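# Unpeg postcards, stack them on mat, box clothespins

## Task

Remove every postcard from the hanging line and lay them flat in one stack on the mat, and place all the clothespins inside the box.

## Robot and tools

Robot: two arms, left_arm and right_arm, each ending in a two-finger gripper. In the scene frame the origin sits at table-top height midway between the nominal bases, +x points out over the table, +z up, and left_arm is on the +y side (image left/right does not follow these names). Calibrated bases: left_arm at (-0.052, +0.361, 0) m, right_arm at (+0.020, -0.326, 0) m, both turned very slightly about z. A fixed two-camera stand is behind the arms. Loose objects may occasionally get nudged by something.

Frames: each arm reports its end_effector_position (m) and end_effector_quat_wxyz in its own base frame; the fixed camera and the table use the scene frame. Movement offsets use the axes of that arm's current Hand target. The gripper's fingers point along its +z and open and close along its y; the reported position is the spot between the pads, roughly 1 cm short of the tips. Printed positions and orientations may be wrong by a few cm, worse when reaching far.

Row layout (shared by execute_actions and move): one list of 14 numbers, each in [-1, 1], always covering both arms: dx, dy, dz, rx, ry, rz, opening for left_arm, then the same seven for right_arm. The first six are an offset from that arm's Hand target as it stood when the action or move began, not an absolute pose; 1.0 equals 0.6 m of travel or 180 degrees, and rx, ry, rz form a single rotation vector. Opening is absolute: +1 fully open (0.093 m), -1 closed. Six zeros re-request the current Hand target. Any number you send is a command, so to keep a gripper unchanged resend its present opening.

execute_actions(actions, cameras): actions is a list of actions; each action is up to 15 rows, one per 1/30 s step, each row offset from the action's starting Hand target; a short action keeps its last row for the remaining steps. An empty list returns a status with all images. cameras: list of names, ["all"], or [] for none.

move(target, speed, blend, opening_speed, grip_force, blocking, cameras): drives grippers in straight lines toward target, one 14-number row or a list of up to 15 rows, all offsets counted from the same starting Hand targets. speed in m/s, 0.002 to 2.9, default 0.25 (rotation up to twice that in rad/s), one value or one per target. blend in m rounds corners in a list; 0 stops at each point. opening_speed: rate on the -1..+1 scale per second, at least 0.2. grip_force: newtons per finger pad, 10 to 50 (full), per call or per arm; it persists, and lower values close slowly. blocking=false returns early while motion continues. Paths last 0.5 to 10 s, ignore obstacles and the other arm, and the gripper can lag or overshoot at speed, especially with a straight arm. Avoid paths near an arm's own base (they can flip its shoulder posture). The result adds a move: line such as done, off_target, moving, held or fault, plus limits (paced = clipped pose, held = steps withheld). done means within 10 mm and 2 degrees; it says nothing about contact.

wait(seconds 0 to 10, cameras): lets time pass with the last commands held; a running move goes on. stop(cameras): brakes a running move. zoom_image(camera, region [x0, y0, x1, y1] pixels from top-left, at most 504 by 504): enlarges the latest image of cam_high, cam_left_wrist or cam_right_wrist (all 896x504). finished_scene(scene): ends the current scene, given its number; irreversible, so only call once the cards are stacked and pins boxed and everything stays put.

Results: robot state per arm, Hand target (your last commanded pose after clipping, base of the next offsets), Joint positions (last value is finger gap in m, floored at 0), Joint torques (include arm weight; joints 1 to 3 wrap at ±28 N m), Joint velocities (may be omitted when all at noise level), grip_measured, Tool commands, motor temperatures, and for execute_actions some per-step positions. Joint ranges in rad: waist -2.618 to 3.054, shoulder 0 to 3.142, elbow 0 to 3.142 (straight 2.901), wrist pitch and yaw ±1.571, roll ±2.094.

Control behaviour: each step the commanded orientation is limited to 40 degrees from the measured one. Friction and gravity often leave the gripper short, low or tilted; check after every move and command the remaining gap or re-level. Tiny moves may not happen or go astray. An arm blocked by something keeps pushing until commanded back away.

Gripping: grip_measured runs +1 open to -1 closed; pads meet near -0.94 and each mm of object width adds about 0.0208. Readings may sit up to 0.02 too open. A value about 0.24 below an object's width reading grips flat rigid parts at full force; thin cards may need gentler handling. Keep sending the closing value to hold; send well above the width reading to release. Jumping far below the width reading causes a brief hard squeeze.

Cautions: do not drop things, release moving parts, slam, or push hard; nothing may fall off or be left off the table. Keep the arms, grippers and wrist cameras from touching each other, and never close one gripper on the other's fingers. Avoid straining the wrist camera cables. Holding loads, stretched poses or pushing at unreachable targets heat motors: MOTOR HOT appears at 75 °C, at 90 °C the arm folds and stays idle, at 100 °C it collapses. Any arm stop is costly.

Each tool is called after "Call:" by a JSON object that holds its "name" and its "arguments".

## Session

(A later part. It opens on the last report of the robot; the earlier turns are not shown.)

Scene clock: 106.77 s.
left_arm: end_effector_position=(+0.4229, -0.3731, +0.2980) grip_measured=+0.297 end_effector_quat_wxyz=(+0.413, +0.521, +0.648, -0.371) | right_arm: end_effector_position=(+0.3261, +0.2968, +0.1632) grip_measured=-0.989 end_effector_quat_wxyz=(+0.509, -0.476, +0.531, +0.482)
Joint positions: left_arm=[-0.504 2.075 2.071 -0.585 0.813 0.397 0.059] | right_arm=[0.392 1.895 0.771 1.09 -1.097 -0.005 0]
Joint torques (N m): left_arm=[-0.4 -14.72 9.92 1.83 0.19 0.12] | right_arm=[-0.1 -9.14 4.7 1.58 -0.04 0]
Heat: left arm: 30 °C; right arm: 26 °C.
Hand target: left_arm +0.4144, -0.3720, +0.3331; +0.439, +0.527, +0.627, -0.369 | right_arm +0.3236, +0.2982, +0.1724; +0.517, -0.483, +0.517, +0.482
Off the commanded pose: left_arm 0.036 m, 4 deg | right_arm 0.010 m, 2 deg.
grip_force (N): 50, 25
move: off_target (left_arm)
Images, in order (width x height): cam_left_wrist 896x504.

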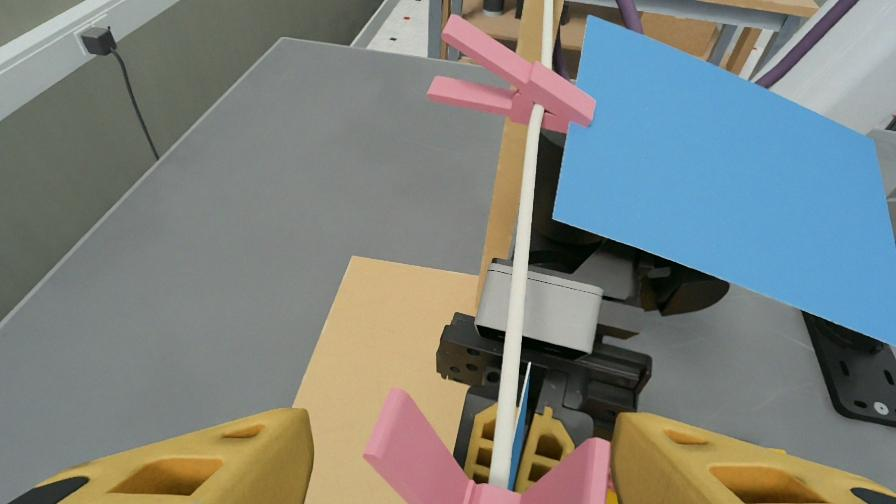

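Call:
{"name": "move", "arguments": {"target": [-0.023,-0.0066,-0.0097,0,0,0,0.3,0,0,0,0,0,0,-1], "speed": 0.12, "cameras": ["cam_left_wrist"]}}

Scene clock: 108.43 s.
left_arm: end_effector_position=(+0.4179, -0.3730, +0.3191) grip_measured=+0.297 end_effector_quat_wxyz=(+0.418, +0.522, +0.644, -0.372) | right_arm: end_effector_position=(+0.3261, +0.2968, +0.1632) grip_measured=-0.989 end_effector_quat_wxyz=(+0.509, -0.476, +0.531, +0.482)
Joint positions: left_arm=[-0.508 2.075 2.149 -0.65 0.813 0.396 0.059] | right_arm=[0.392 1.895 0.771 1.09 -1.097 -0.005 0]
Joint torques (N m): left_arm=[-0.4 -13.81 9.73 1.77 0.15 0.11] | right_arm=[-0.05 -9.03 4.75 1.64 -0.07 0.02]
Heat: left arm: 30 °C; right arm: 26 °C.
Hand target: left_arm +0.4105, -0.3719, +0.3480; +0.439, +0.527, +0.627, -0.369 | right_arm +0.3236, +0.2982, +0.1724; +0.517, -0.483, +0.517, +0.482
Off the commanded pose: left_arm 0.030 m, 3 deg | right_arm 0.010 m, 2 deg.
grip_force (N): 50, 25
move: off_target (left_arm)
Images, in order (width x height): cam_left_wrist 896x504.

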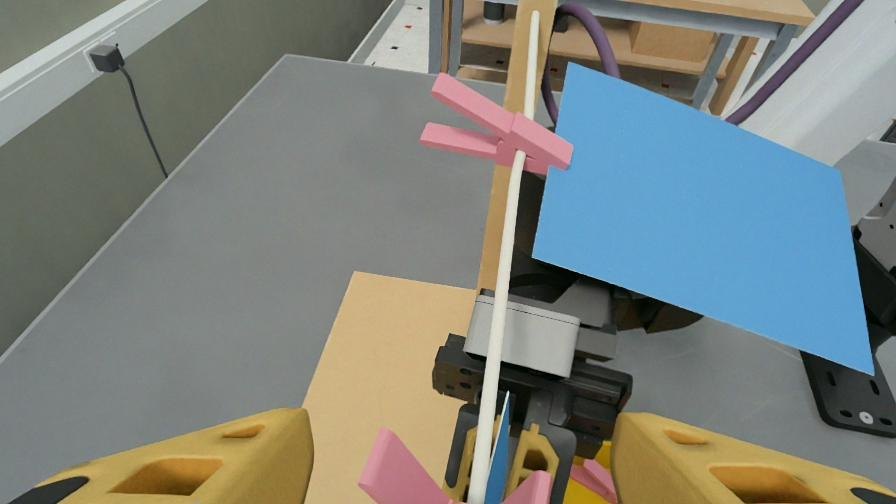

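Call:
{"name": "move", "arguments": {"target": [0,0,0,0,0,0,-1,0,0,0,0,0,0,-1], "opening_speed": 0.8, "cameras": ["all"]}}

Scene clock: 110.53 s.
left_arm: end_effector_position=(+0.4179, -0.3729, +0.3190) grip_measured=-0.694 end_effector_quat_wxyz=(+0.418, +0.522, +0.644, -0.372) | right_arm: end_effector_position=(+0.3261, +0.2968, +0.1632) grip_measured=-0.989 end_effector_quat_wxyz=(+0.509, -0.476, +0.531, +0.482)
Joint positions: left_arm=[-0.508 2.075 2.149 -0.651 0.813 0.396 0.012] | right_arm=[0.392 1.895 0.771 1.09 -1.097 -0.005 0]
Joint torques (N m): left_arm=[-0.39 -13.83 9.68 1.81 0.15 0.11] | right_arm=[-0.12 -8.96 4.55 1.62 -0.13 0]
Heat: left arm: 31 °C; right arm: 26 °C.
Hand target: left_arm +0.4105, -0.3719, +0.3481; +0.440, +0.527, +0.627, -0.369 | right_arm +0.3236, +0.2982, +0.1724; +0.517, -0.483, +0.517, +0.482
Off the commanded pose: left_arm 0.030 m, 3 deg | right_arm 0.010 m, 2 deg.
grip_force (N): 50, 25
move: off_target (left_arm)

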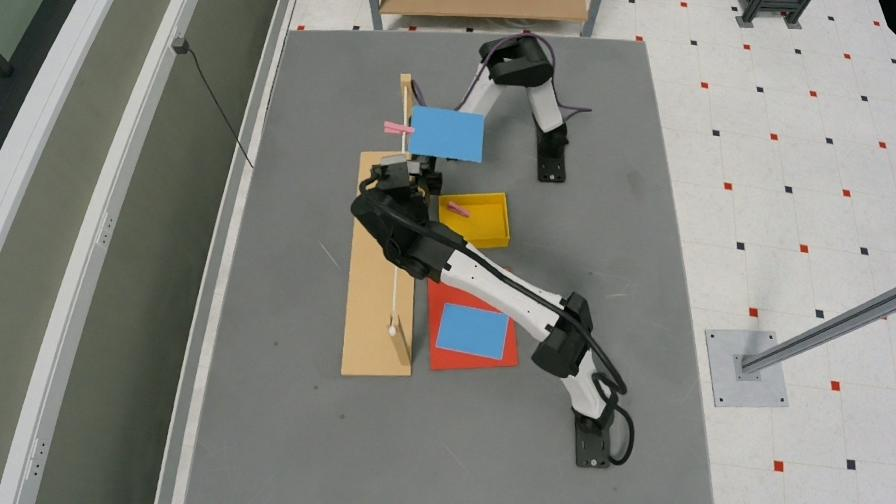

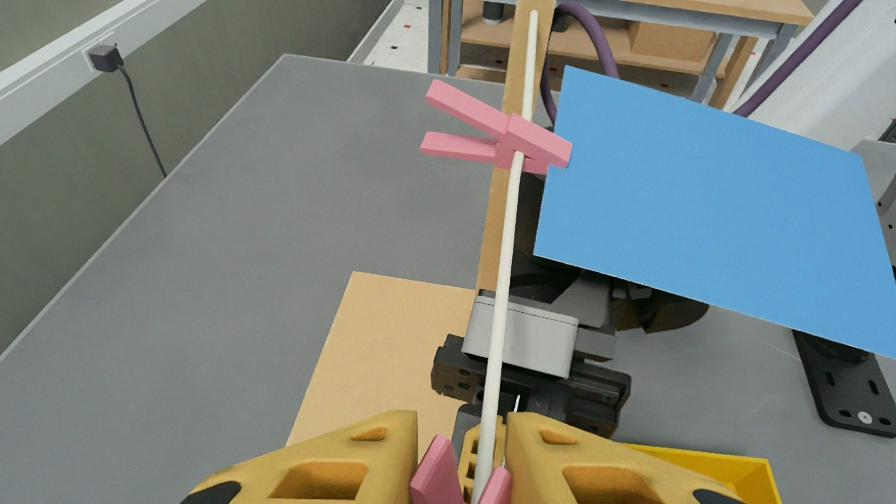

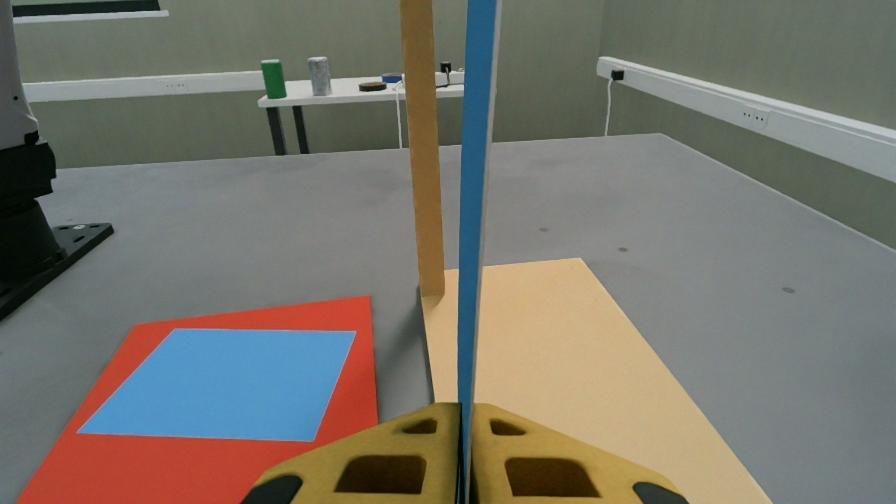

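Call:
{"name": "move", "arguments": {"target": [[0,0,0,0,0,0,0.0,0,0,0,0,0,0,-1],[-0.0125,0,-0.0046,0,0,0,-1,0,0,0,0,0,0,-1]], "opening_speed": 1.2, "cameras": ["cam_left_wrist"]}}

Scene clock: 114.40 s.
left_arm: end_effector_position=(+0.4147, -0.3712, +0.3380) grip_measured=-0.970 end_effector_quat_wxyz=(+0.426, +0.524, +0.638, -0.370) | right_arm: end_effector_position=(+0.3261, +0.2968, +0.1632) grip_measured=-0.989 end_effector_quat_wxyz=(+0.509, -0.476, +0.531, +0.482)
Joint positions: left_arm=[-0.508 2.075 2.216 -0.696 0.813 0.396 0] | right_arm=[0.392 1.895 0.771 1.09 -1.097 -0.005 0]
Joint torques (N m): left_arm=[-0.39 -11.96 9.54 1.82 0.14 0.11] | right_arm=[0.06 -9.07 4.53 1.63 -0.07 0.03]
Heat: left arm: 31 °C; right arm: 26 °C.
Hand target: left_arm +0.4105, -0.3718, +0.3560; +0.439, +0.527, +0.627, -0.369 | right_arm +0.3236, +0.2982, +0.1724; +0.517, -0.483, +0.517, +0.482
Off the commanded pose: left_arm 0.019 m, 2 deg | right_arm 0.010 m, 2 deg.
grip_force (N): 50, 25
move: off_target (left_arm); target 2's new opening was sent with left_arm's hand 0.018 m and 2 deg from that target
Images, in order (width x height): cam_left_wrist 896x504.

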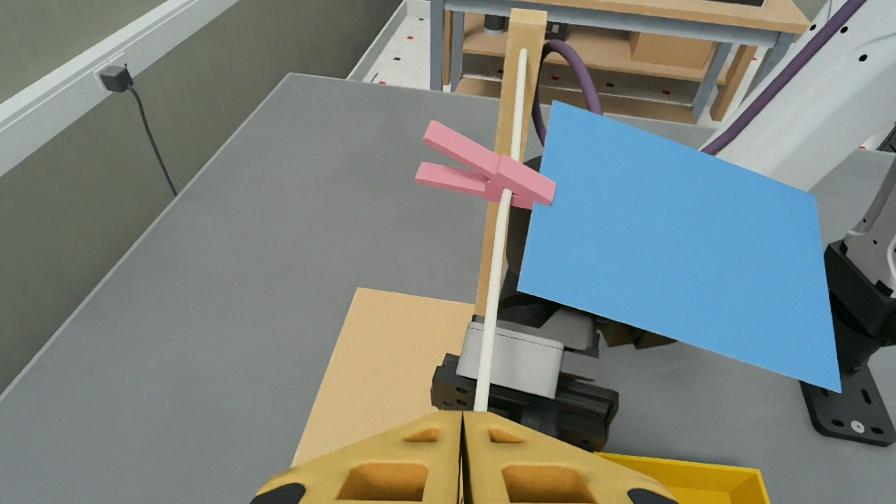

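Call:
{"name": "move", "arguments": {"target": [[-0.004,0,-0.001,0,0,0,0.3,0,0,0,0,0,0,-1],[0.0534,0.0205,0.0285,0,0,0,0.3,0,0,0,0,0,0,-1]], "speed": 0.08, "cameras": ["cam_left_wrist"]}}

Scene clock: 117.00 s.
left_arm: end_effector_position=(+0.4226, -0.3756, +0.3181) grip_measured=+0.297 end_effector_quat_wxyz=(+0.431, +0.524, +0.635, -0.369) | right_arm: end_effector_position=(+0.3261, +0.2968, +0.1632) grip_measured=-0.989 end_effector_quat_wxyz=(+0.509, -0.476, +0.531, +0.482)
Joint positions: left_arm=[-0.508 2.075 2.123 -0.59 0.813 0.396 0.059] | right_arm=[0.392 1.895 0.771 1.09 -1.097 -0.005 0]
Joint torques (N m): left_arm=[0.42 -11.81 5.6 2.19 0.21 0.18] | right_arm=[-0.01 -9.09 4.62 1.73 -0.06 0.04]
Heat: left arm: 31 °C; right arm: 26 °C.
Hand target: left_arm +0.4235, -0.3748, +0.3201; +0.440, +0.527, +0.627, -0.369 | right_arm +0.3236, +0.2982, +0.1724; +0.517, -0.483, +0.517, +0.482
Off the commanded pose: left_arm 0.002 m, 1 deg | right_arm 0.010 m, 2 deg.
grip_force (N): 50, 25
move: done
Images, in order (width x height): cam_left_wrist 896x504.

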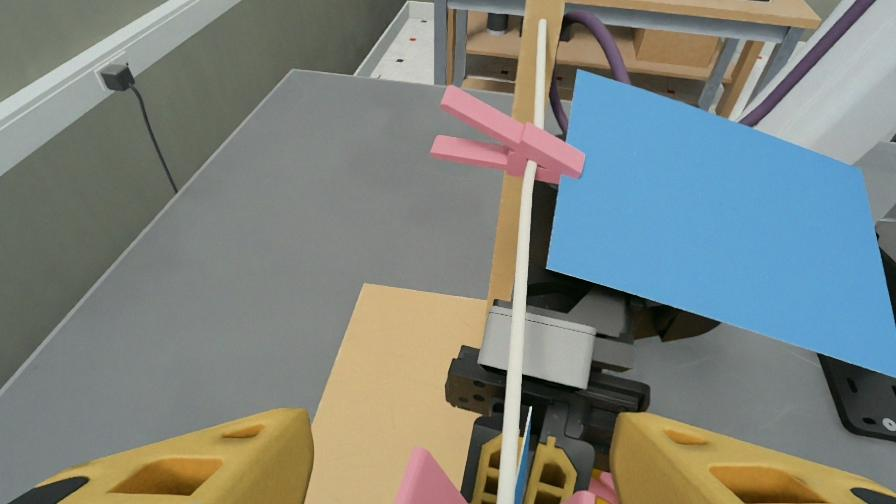

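Call:
{"name": "move", "arguments": {"target": [[-0.016,-0.011,-0.011,0,0,0,0.3,0,0,0,0,0,0,-1],[-0.017,-0.011,-0.0118,0,0,0,-1,0,0,0,0,0,0,-1]], "speed": 0.08, "opening_speed": 1.2, "cameras": ["cam_left_wrist"]}}

Scene clock: 119.93 s.
left_arm: end_effector_position=(+0.4224, -0.3755, +0.3178) grip_measured=-0.690 end_effector_quat_wxyz=(+0.431, +0.524, +0.635, -0.369) | right_arm: end_effector_position=(+0.3261, +0.2969, +0.1632) grip_measured=-0.989 end_effector_quat_wxyz=(+0.509, -0.476, +0.531, +0.482)
Joint positions: left_arm=[-0.508 2.075 2.123 -0.593 0.813 0.396 0.012] | right_arm=[0.392 1.895 0.771 1.09 -1.097 -0.005 0]
Joint torques (N m): left_arm=[0.03 -13.44 7.2 1.83 0.18 0.14] | right_arm=[-0.01 -9.2 4.85 1.61 -0.08 -0.02]
Heat: left arm: 31 °C; right arm: 26 °C.
Hand target: left_arm +0.4164, -0.3728, +0.3321; +0.439, +0.527, +0.627, -0.369 | right_arm +0.3236, +0.2982, +0.1724; +0.517, -0.483, +0.517, +0.482
Off the commanded pose: left_arm 0.016 m, 1 deg | right_arm 0.010 m, 2 deg.
grip_force (N): 50, 25
move: off_target (left_arm); target 2's new opening was sent with left_arm's hand 0.016 m and 1 deg from that target
Images, in order (width x height): cam_left_wrist 896x504.

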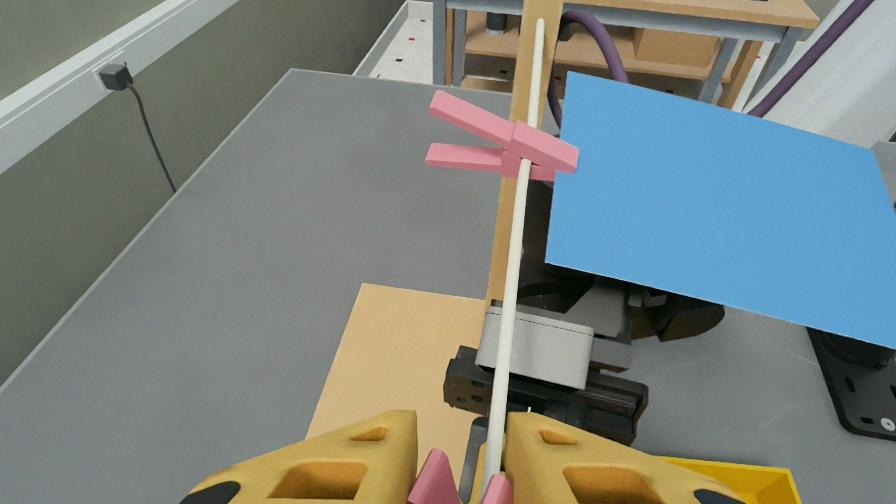

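Call:
{"name": "move", "arguments": {"target": [-0.047,0,-0.0171,0,0,0,-1,0,0,0,0,0,0,-1], "speed": 0.1, "cameras": ["cam_left_wrist", "cam_right_wrist"]}}

Scene clock: 121.57 s.
left_arm: end_effector_position=(+0.4152, -0.3714, +0.3563) grip_measured=-0.706 end_effector_quat_wxyz=(+0.434, +0.524, +0.633, -0.369) | right_arm: end_effector_position=(+0.3261, +0.2969, +0.1632) grip_measured=-0.989 end_effector_quat_wxyz=(+0.509, -0.476, +0.531, +0.482)
Joint positions: left_arm=[-0.508 2.105 2.327 -0.757 0.813 0.394 0.011] | right_arm=[0.392 1.895 0.771 1.09 -1.097 -0.005 0]
Joint torques (N m): left_arm=[0.06 -9.94 9.52 1.84 0.17 0.15] | right_arm=[0.02 -8.99 4.57 1.61 0.01 0.01]
Heat: left arm: 32 °C; right arm: 26 °C.
Hand target: left_arm +0.4164, -0.3728, +0.3622; +0.440, +0.527, +0.627, -0.369 | right_arm +0.3236, +0.2982, +0.1724; +0.517, -0.483, +0.517, +0.482
Off the commanded pose: left_arm 0.006 m, 1 deg | right_arm 0.010 m, 2 deg.
grip_force (N): 50, 25
move: done
Images, in order (width x height): cam_left_wrist 896x504, cam_right_wrist 896x504.

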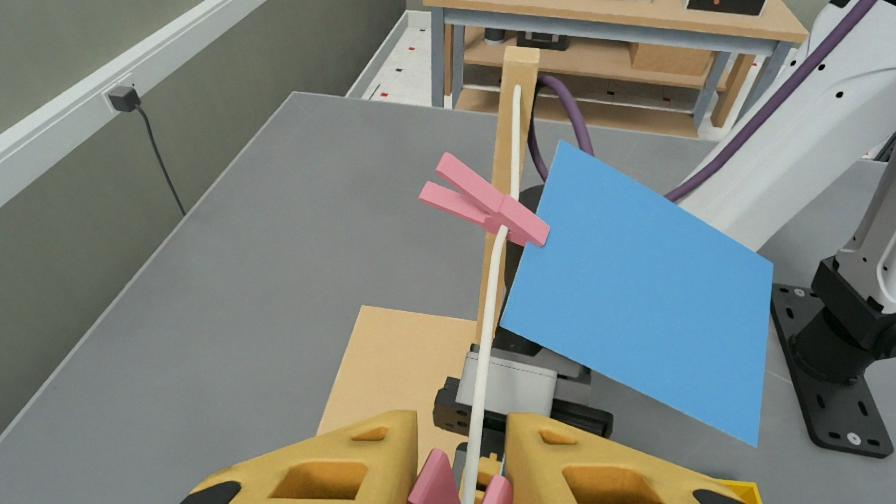

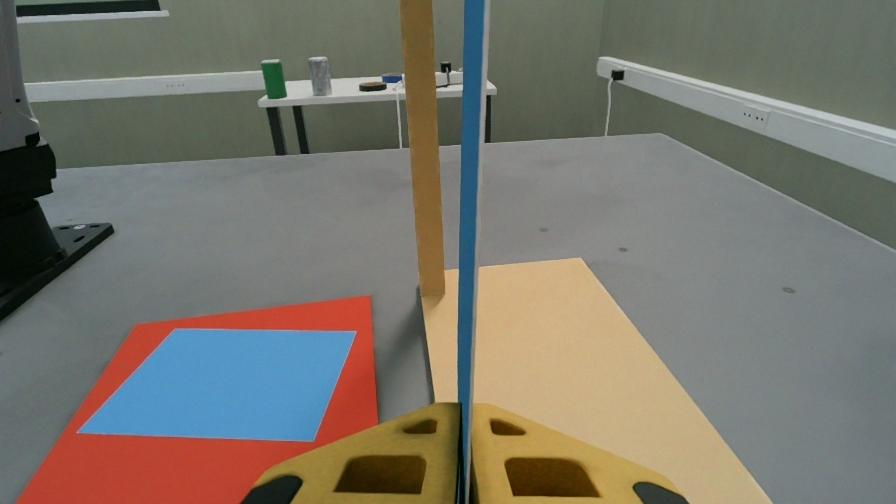

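Call:
{"name": "zoom_image", "arguments": {"camera": "cam_left_wrist", "region": [380, 200, 620, 504]}}

Scaled by 1.658 from the camera's 896x504 image, which has a finer 1280x720 frame.

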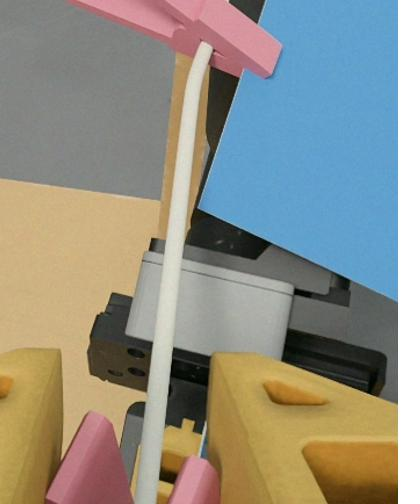

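Call:
{"name": "move", "arguments": {"target": [-0.058,0,-0.0205,0,-0.04,0,-1,0,0,0,0,0,0,-1], "speed": 0.12, "cameras": ["all"]}}

Call:
{"name": "zoom_image", "arguments": {"camera": "cam_left_wrist", "region": [380, 200, 620, 504]}}

Scene clock: 123.67 s.
left_arm: end_effector_position=(+0.4210, -0.3765, +0.3810) grip_measured=-0.706 end_effector_quat_wxyz=(+0.461, +0.500, +0.615, -0.399) | right_arm: end_effector_position=(+0.3261, +0.2969, +0.1632) grip_measured=-0.989 end_effector_quat_wxyz=(+0.509, -0.476, +0.531, +0.482)
Joint positions: left_arm=[-0.503 2.105 2.327 -0.623 0.853 0.278 0.011] | right_arm=[0.392 1.895 0.771 1.09 -1.097 -0.005 0]
Joint torques (N m): left_arm=[0.51 -13.15 6.61 2.24 0.23 0.09] | right_arm=[-0.18 -9.11 4.66 1.63 -0.06 0]
Heat: left arm: 32 °C; right arm: 26 °C.
Hand target: left_arm +0.4165, -0.3730, +0.3992; +0.478, +0.502, +0.598, -0.401 | right_arm +0.3236, +0.2982, +0.1724; +0.517, -0.483, +0.517, +0.482
Off the commanded pose: left_arm 0.019 m, 3 deg | right_arm 0.010 m, 2 deg.
grip_force (N): 50, 25
move: off_target (left_arm)

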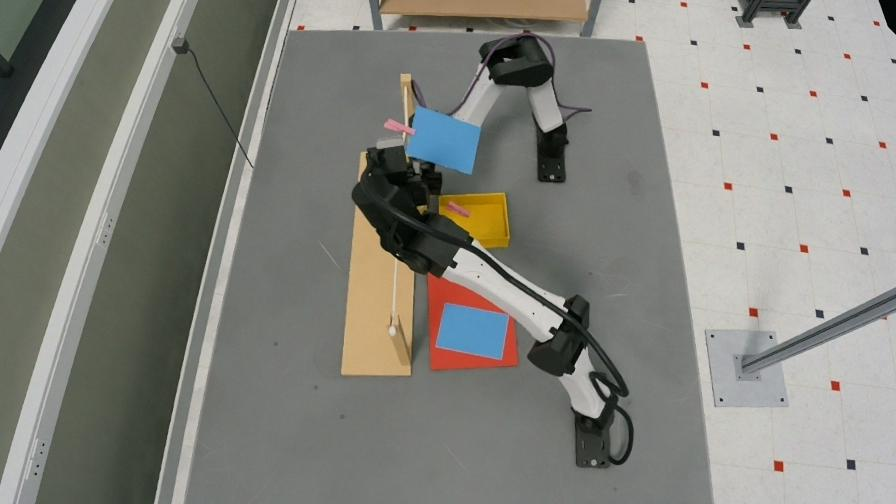

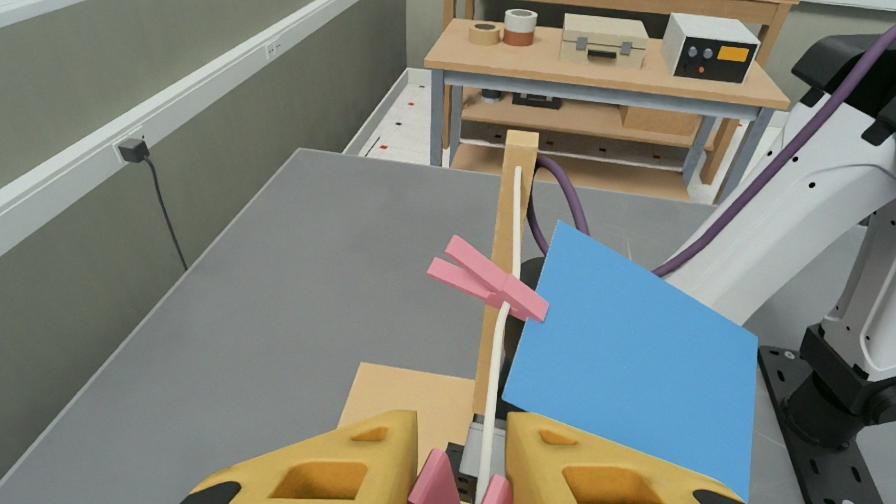

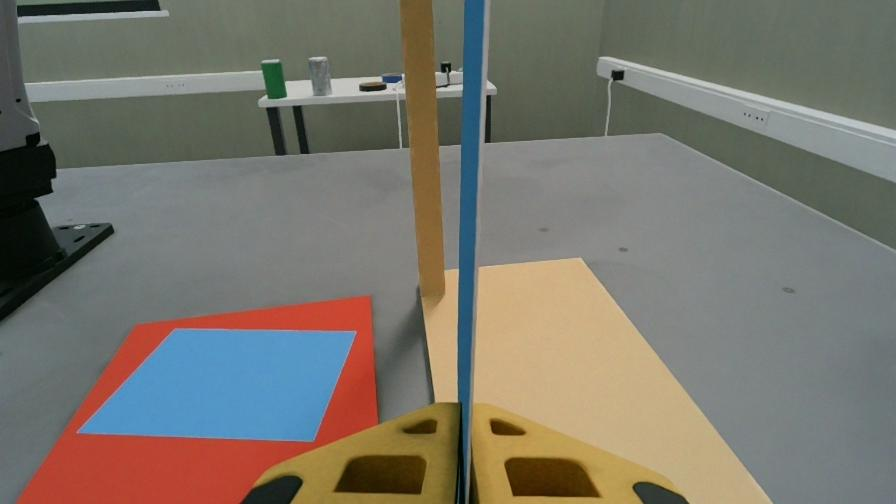

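Scaled by 1.658 from the camera's 896x504 image, which has a finer 1280x720 frame.

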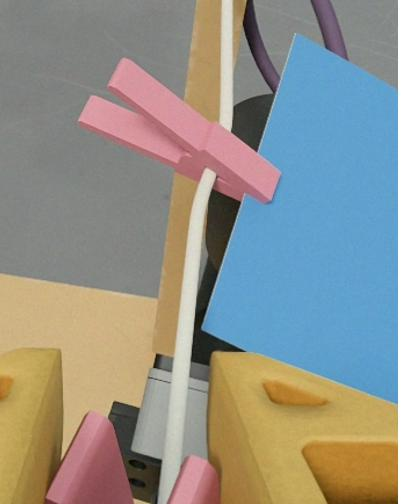

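Call:
{"name": "move", "arguments": {"target": [-0.0325,0,-0.0073,0,0,0,-1,0,0.1995,-0.014,0,0,0,-1], "speed": 0.15, "grip_force": [50, 40], "cameras": ["all"]}}

Scene clock: 126.53 s.
left_arm: end_effector_position=(+0.4152, -0.3733, +0.4161) grip_measured=-0.706 end_effector_quat_wxyz=(+0.477, +0.500, +0.603, -0.398) | right_arm: end_effector_position=(+0.2048, +0.2988, +0.1614) grip_measured=-0.989 end_effector_quat_wxyz=(+0.497, -0.483, +0.532, +0.487)
Joint positions: left_arm=[-0.503 2.15 2.525 -0.728 0.853 0.269 0.011] | right_arm=[0.59 1.557 0.356 1.148 -0.922 -0.005 0]
Joint torques (N m): left_arm=[0.5 -9.59 8.88 1.96 0.19 0.11] | right_arm=[0.01 -6.78 3.59 1.9 0.15 0.05]
Heat: left arm: 33 °C; right arm: 26 °C.
Hand target: left_arm +0.4165, -0.3730, +0.4190; +0.478, +0.502, +0.598, -0.401 | right_arm +0.2037, +0.2981, +0.1725; +0.517, -0.483, +0.517, +0.482
Off the commanded pose: left_arm 0.003 m, 1 deg | right_arm 0.011 m, 3 deg.
grip_force (N): 50, 40
move: off_target (right_arm)

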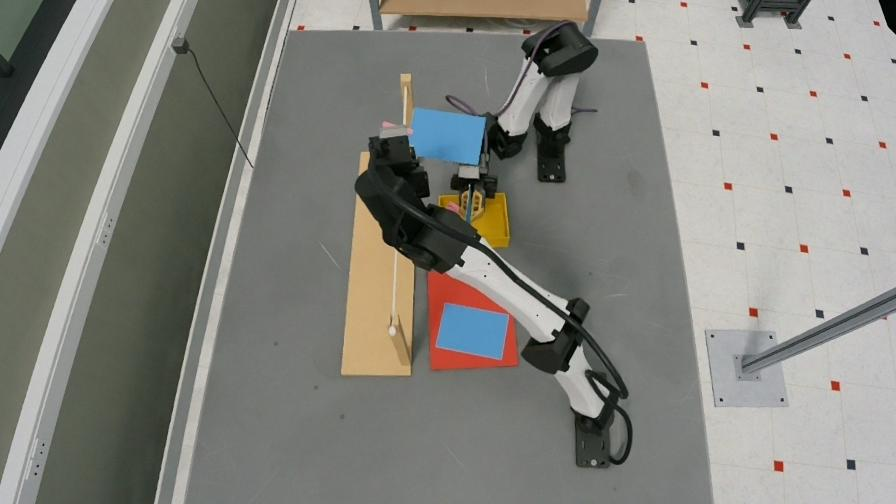

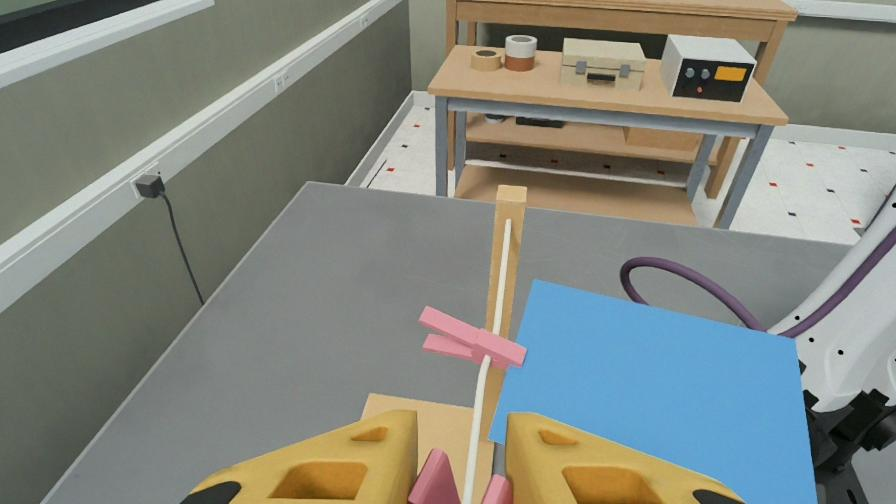

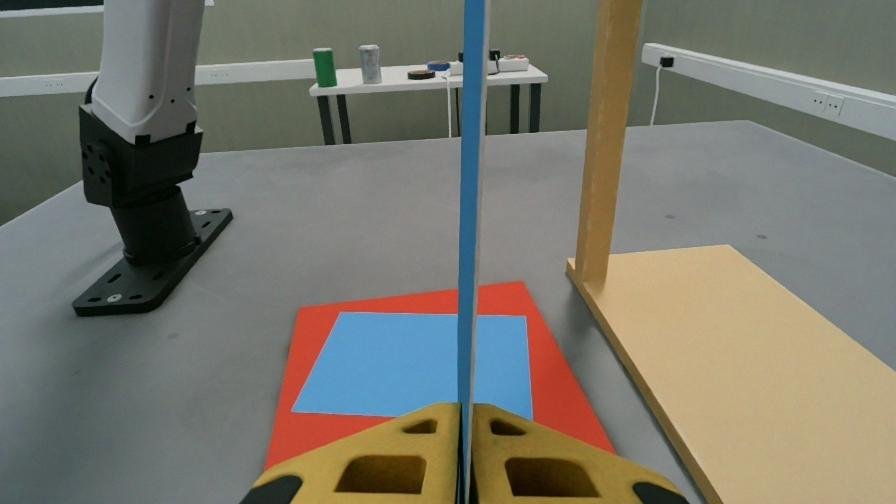

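Call:
{"name": "zoom_image", "arguments": {"camera": "cam_left_wrist", "region": [380, 200, 620, 504]}}

Call:
{"name": "zoom_image", "arguments": {"camera": "cam_high", "region": [340, 60, 520, 380]}}

Scaled by 1.658 from the camera's 896x504 image, which has a finer 1280x720 frame.

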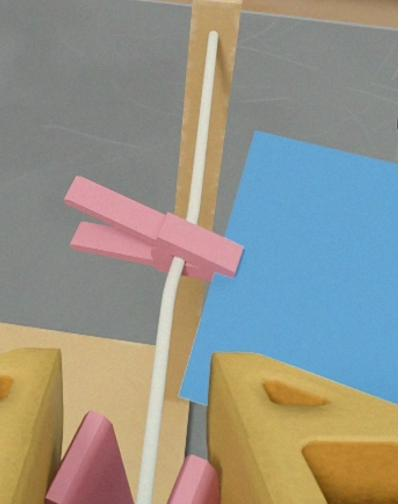

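Scaled by 1.575 from the camera's 896x504 image, which has a finer 1280x720 frame.

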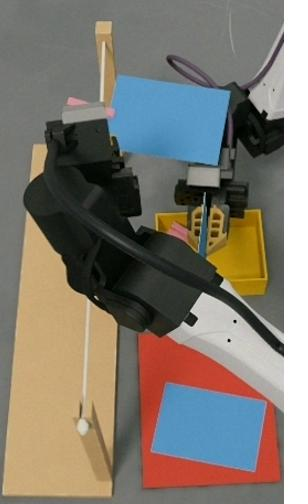

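Call:
{"name": "move", "arguments": {"target": [0.066,-0.1065,0.077,0,0.112,0,-1,0.0575,0.1572,0.2996,0.1521,0.1094,0.4949,-1], "speed": 0.5, "grip_force": [50, 45], "cameras": ["all"]}}

Scene clock: 131.40 s.
left_arm: end_effector_position=(+0.3572, -0.4186, +0.3702) grip_measured=-0.706 end_effector_quat_wxyz=(+0.393, +0.546, +0.667, -0.321) | right_arm: end_effector_position=(+0.1176, +0.4723, +0.1203) grip_measured=-0.989 end_effector_quat_wxyz=(+0.030, +0.063, +0.875, +0.479)
Joint positions: left_arm=[-0.697 2.278 2.836 -1.177 0.578 0.372 0.011] | right_arm=[1.282 1.736 0.99 0.171 -0.129 1.497 0]
Joint torques (N m): left_arm=[-0.08 -9.73 7.92 1.87 -0.02 0.2] | right_arm=[0.12 -7.64 9.09 1.85 0.21 0.03]
Heat: left arm: 33 °C; right arm: 26 °C.
Hand target: left_arm +0.3599, -0.4199, +0.3702; +0.366, +0.565, +0.673, -0.307 | right_arm +0.1219, +0.4838, +0.1379; +0.039, +0.068, +0.863, +0.499
Off the commanded pose: left_arm 0.003 m, 4 deg | right_arm 0.022 m, 3 deg.
elbow stopped short (left arm): the move would have taken joint 3 (elbow) straighter than the controller allows.
grip_force (N): 50, 45
move: off_target (left_arm, right_arm)

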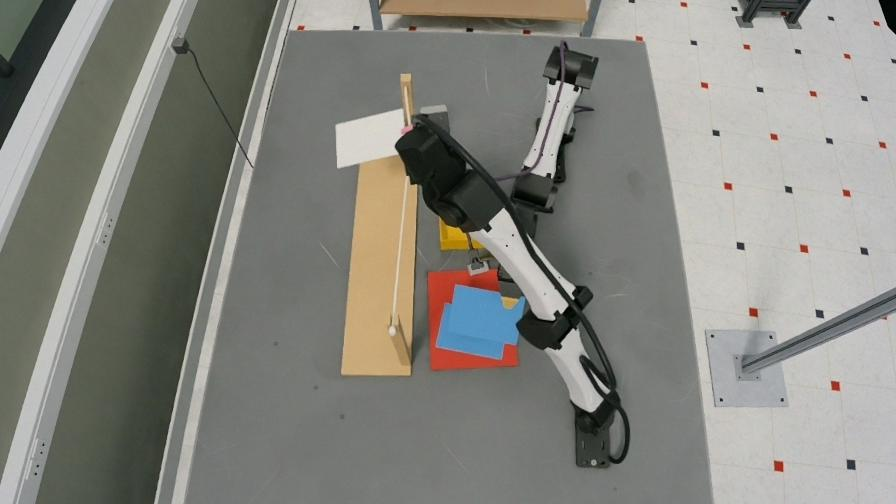

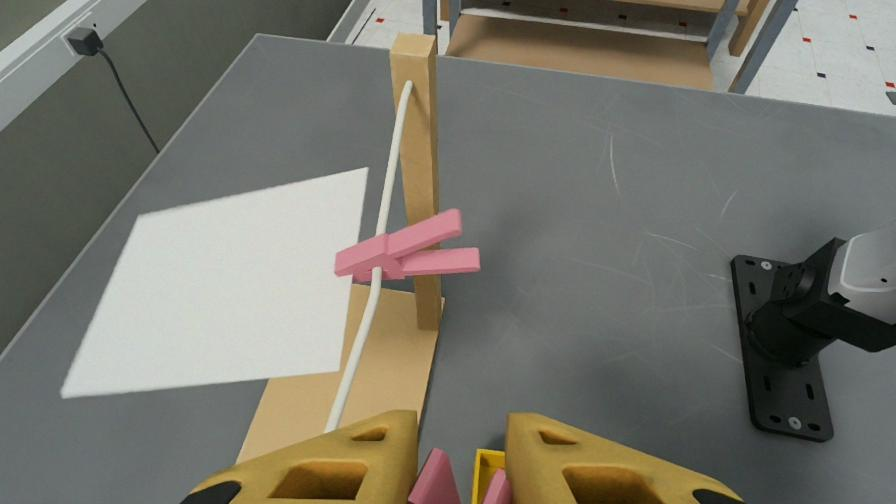

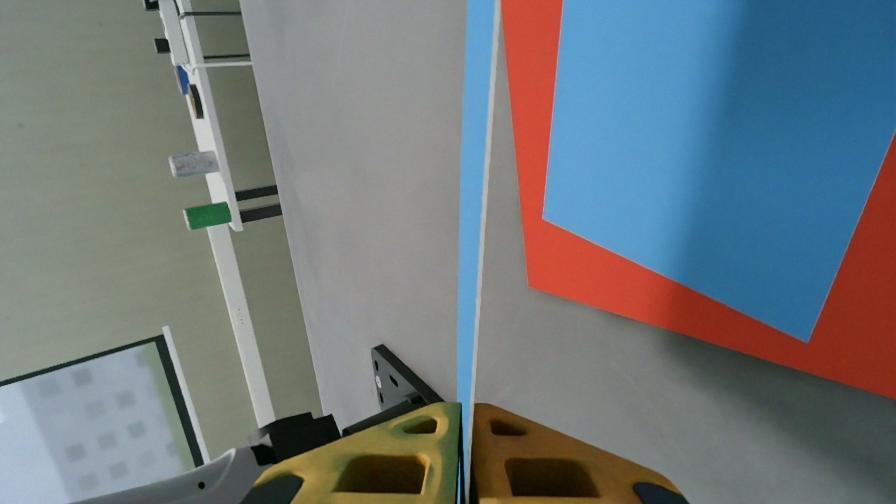

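Call:
{"name": "move", "arguments": {"target": [0,0,0,0,0,0,-1,-0.007,-0.079,0.073,0,0,0,-1], "speed": 0.12, "cameras": ["cam_high","cam_right_wrist"]}}

Scene clock: 133.87 s.
left_arm: end_effector_position=(+0.3572, -0.4186, +0.3702) grip_measured=-0.706 end_effector_quat_wxyz=(+0.393, +0.546, +0.667, -0.321) | right_arm: end_effector_position=(+0.1246, +0.4956, +0.0711) grip_measured=-0.989 end_effector_quat_wxyz=(+0.032, +0.062, +0.870, +0.488)
Joint positions: left_arm=[-0.697 2.278 2.836 -1.177 0.578 0.372 0.011] | right_arm=[1.282 1.93 0.99 0.386 -0.129 1.497 0]
Joint torques (N m): left_arm=[-0.08 -9.74 7.94 1.87 0.01 0.2] | right_arm=[-0.35 -8.94 4.63 1.99 0.16 -0.01]
Heat: left arm: 33 °C; right arm: 27 °C.
Hand target: left_arm +0.3599, -0.4199, +0.3702; +0.366, +0.565, +0.673, -0.307 | right_arm +0.1282, +0.4973, +0.0749; +0.039, +0.068, +0.863, +0.499
Off the commanded pose: left_arm 0.003 m, 4 deg | right_arm 0.006 m, 2 deg.
elbow stopped short (left arm): the move would have taken joint 3 (elbow) straighter than the controller allows.
grip_force (N): 50, 45
move: off_target (left_arm)
Images, in order (width x height): cam_high 896x504, cam_right_wrist 896x504.

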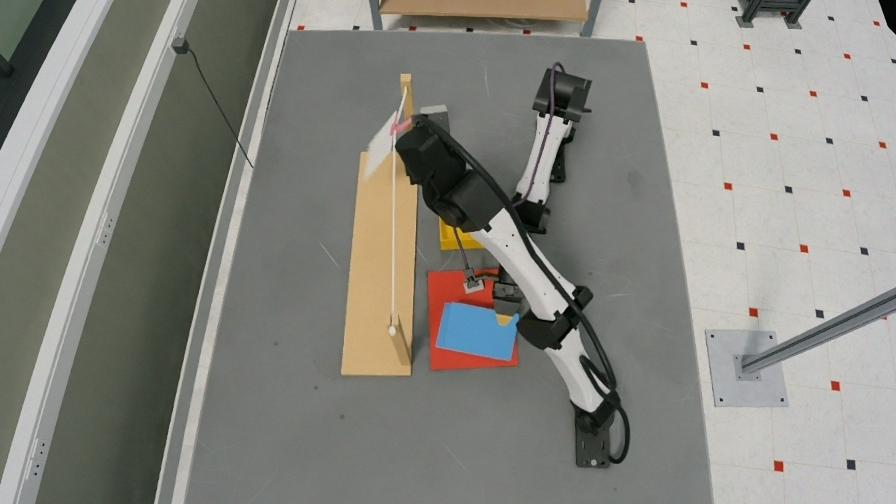

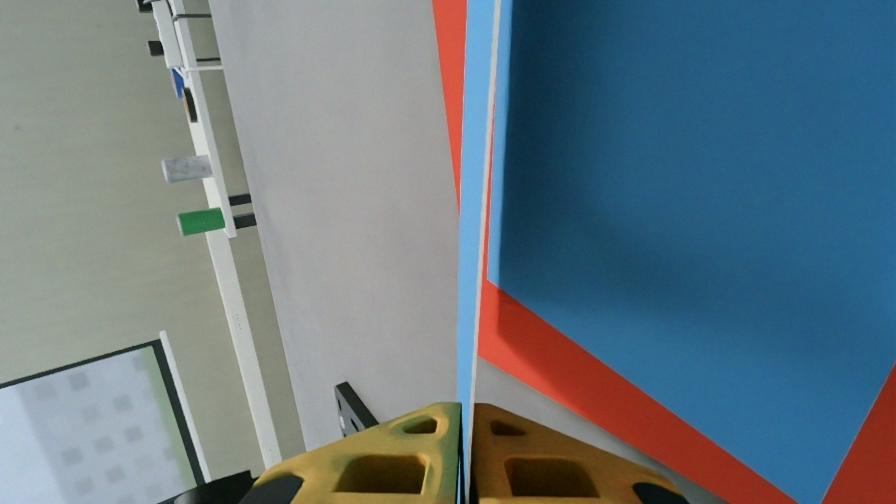

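Call:
{"name": "move", "arguments": {"target": [[0,0,0,0,0,0,-1,0,-0.015,0.009,0,0,0,-1],[0,0,0,0,0,0,-1,0,-0.0188,0.0108,0,0,0,-0.5],[0,0,0,0,0,0,-1,0,-0.0188,-0.106,0,0,0,-0.5],[0,0,0,0,0,0,-1,0.0133,0.072,-0.2923,-0.0092,0.0094,-0.2568,-0.5],[0.1729,-0.1467,0.1318,0,0,0,-1,-0.095,-0.0485,-0.768,-0.0184,0.0188,-0.5135,-0.5]], "speed": [0.1,0.1,0.2,0.5,0.5], "blend": [0.005,0,0.02,0.05,0], "opening_speed": 0.8, "cameras": ["all"]}}

Scene clock: 141.13 s.
left_arm: end_effector_position=(+0.2770, -0.4464, +0.2201) grip_measured=-0.706 end_effector_quat_wxyz=(+0.340, +0.569, +0.684, -0.306) | right_arm: end_effector_position=(+0.1191, +0.0806, +0.2703) grip_measured=-0.501 end_effector_quat_wxyz=(+0.361, -0.533, +0.761, +0.083)
Joint positions: left_arm=[-0.88 1.857 1.612 -0.451 0.436 0.302 0.011] | right_arm=[-0.13 0.718 1.221 -1.581 -0.602 -1.197 0.021]
Joint torques (N m): left_arm=[-0.4 -13.44 6.06 2.26 -0.03 0.09] | right_arm=[0.24 2.41 7.25 1.05 -0.32 -0.15]
Heat: left arm: 33 °C; right arm: 27 °C.
Hand target: left_arm +0.2748, -0.4450, +0.2402; +0.366, +0.565, +0.673, -0.307 | right_arm +0.1204, +0.0797, +0.2798; +0.365, -0.590, +0.634, +0.341
Off the commanded pose: left_arm 0.020 m, 3 deg | right_arm 0.010 m, 34 deg.
elbow stopped short (left arm): the move would have taken joint 3 (elbow) straighter than the controller allows.
joint read past its limit (right arm) — joint 4 (wrist pitch), lower limit.
joint sent to its limit (right arm) — joint 4 (wrist pitch), lower limit. The joint targets are off in orientation, not in position.
grip_force (N): 50, 45
move: off_target (left_arm, right_arm); blend cut to 0.0013 m at target 1; limits=paced

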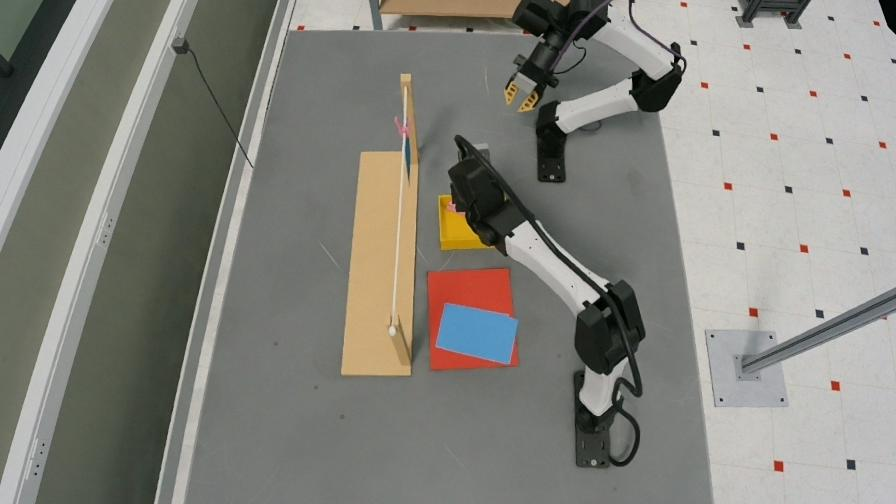

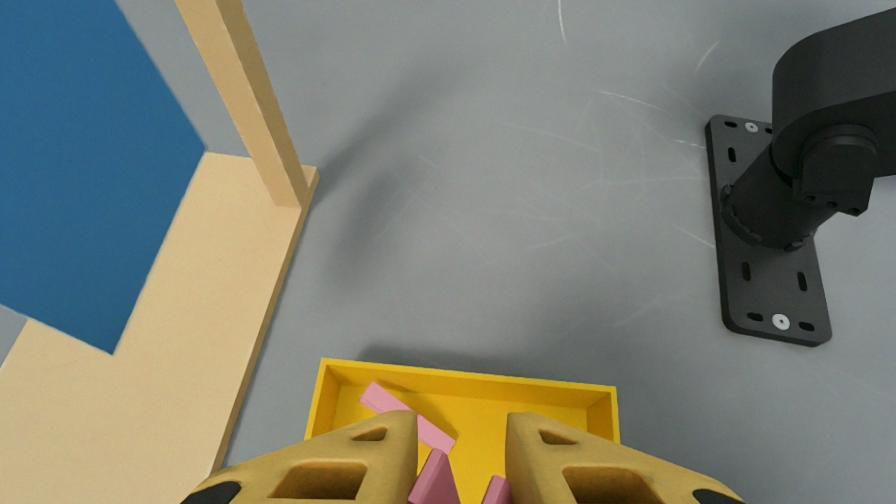

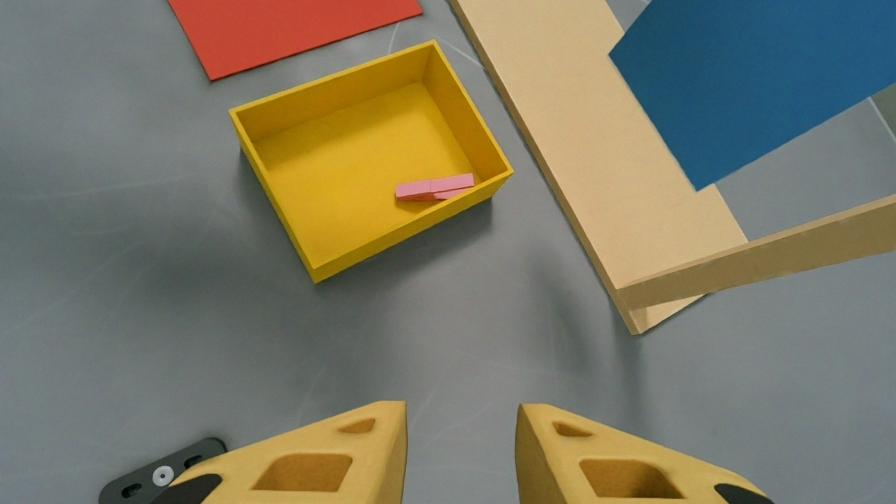

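Call:
{"name": "move", "arguments": {"target": [[0.09,-0.008,0.08,0,0,0,-1,0,0,0,0,0,0,-0.5],[0.1743,-0.0153,0.1603,0,0,0,0.2,0,0,0,0,0,0,-0.5],[0.1743,-0.0153,-0.09,0,0,0,0.2,0,0,0,0,0,0,-0.5],[0.104,0.2032,0.104,0.0106,-0.183,0.003,0.2,-0.1397,-0.1966,-0.0257,0,0,0,-0.5],[0.104,0.2032,0.104,0.0106,-0.183,0.003,0,-0.1892,-0.3742,0.0468,0,0,0,1]], "blend": [0.03,0,0.04,0.04,0], "speed": [0.25,0.25,0.3,0.3,0.3], "cameras": ["all"]}}

Scene clock: 149.50 s.
left_arm: end_effector_position=(+0.3937, -0.4386, +0.1474) grip_measured=+0.003 end_effector_quat_wxyz=(+0.522, +0.462, +0.548, -0.462) | right_arm: end_effector_position=(+0.3516, +0.1424, +0.3508) grip_measured=+1.000 end_effector_quat_wxyz=(+0.396, -0.560, +0.654, +0.318)
Joint positions: left_arm=[-0.635 2.27 1.341 0.889 0.789 0.004 0.045] | right_arm=[-0.008 1.831 2.152 -1.58 -1.038 -1.245 0.093]
Joint torques (N m): left_arm=[0.24 -10.18 8.73 2.38 0 0.1] | right_arm=[-0.09 -8.05 7.3 0.73 -0.69 -0.01]
Heat: left arm: 33 °C; right arm: 26 °C.
Hand target: left_arm +0.3982, -0.4421, +0.1539; +0.534, +0.464, +0.534, -0.464 | right_arm +0.3502, +0.1447, +0.3640; +0.366, -0.590, +0.634, +0.341
Off the commanded pose: left_arm 0.009 m, 2 deg | right_arm 0.013 m, 6 deg.
joint read past its limit (right arm) — joint 4 (wrist pitch), lower limit.
joint sent to its limit (right arm) — joint 4 (wrist pitch), lower limit. The joint targets are off in orientation, not in position.
grip_force (N): 50, 45
move: off_target (right_arm); target 5's new opening was sent with right_arm's hand 0.013 m and 6 deg from that target

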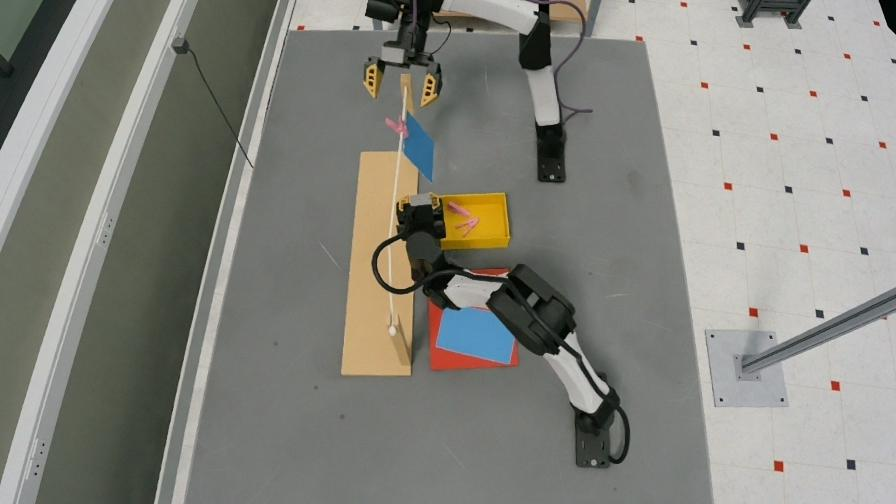

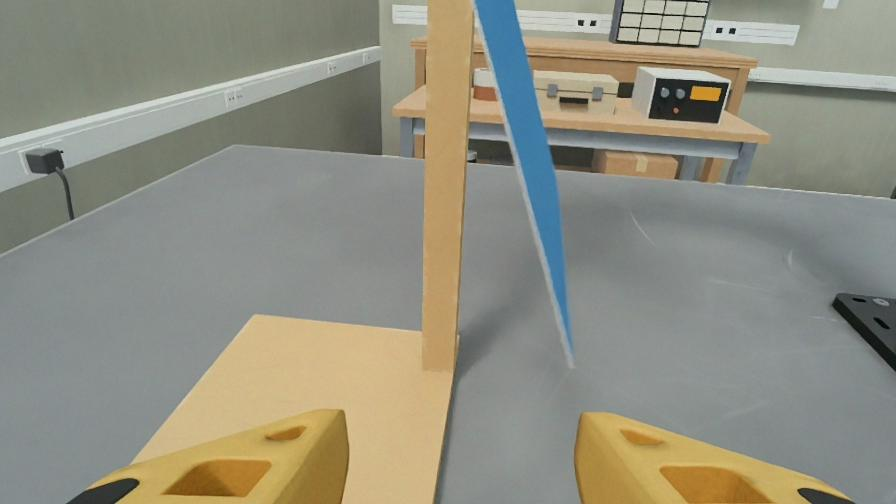

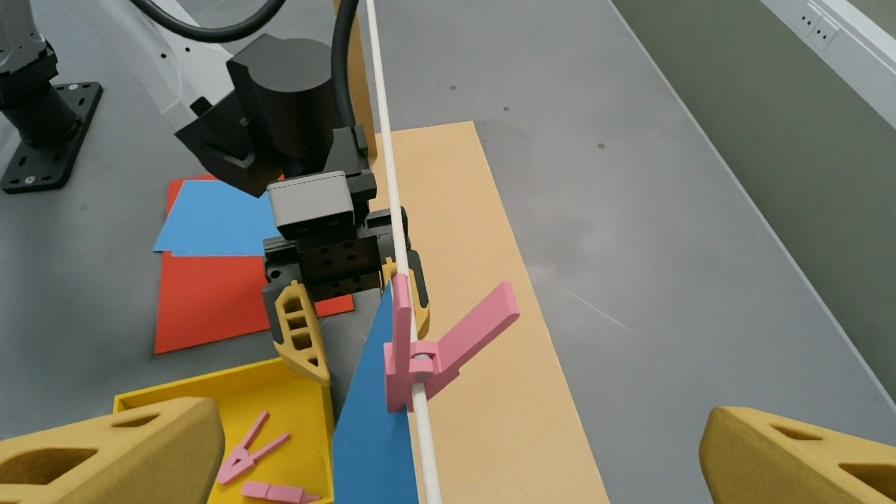

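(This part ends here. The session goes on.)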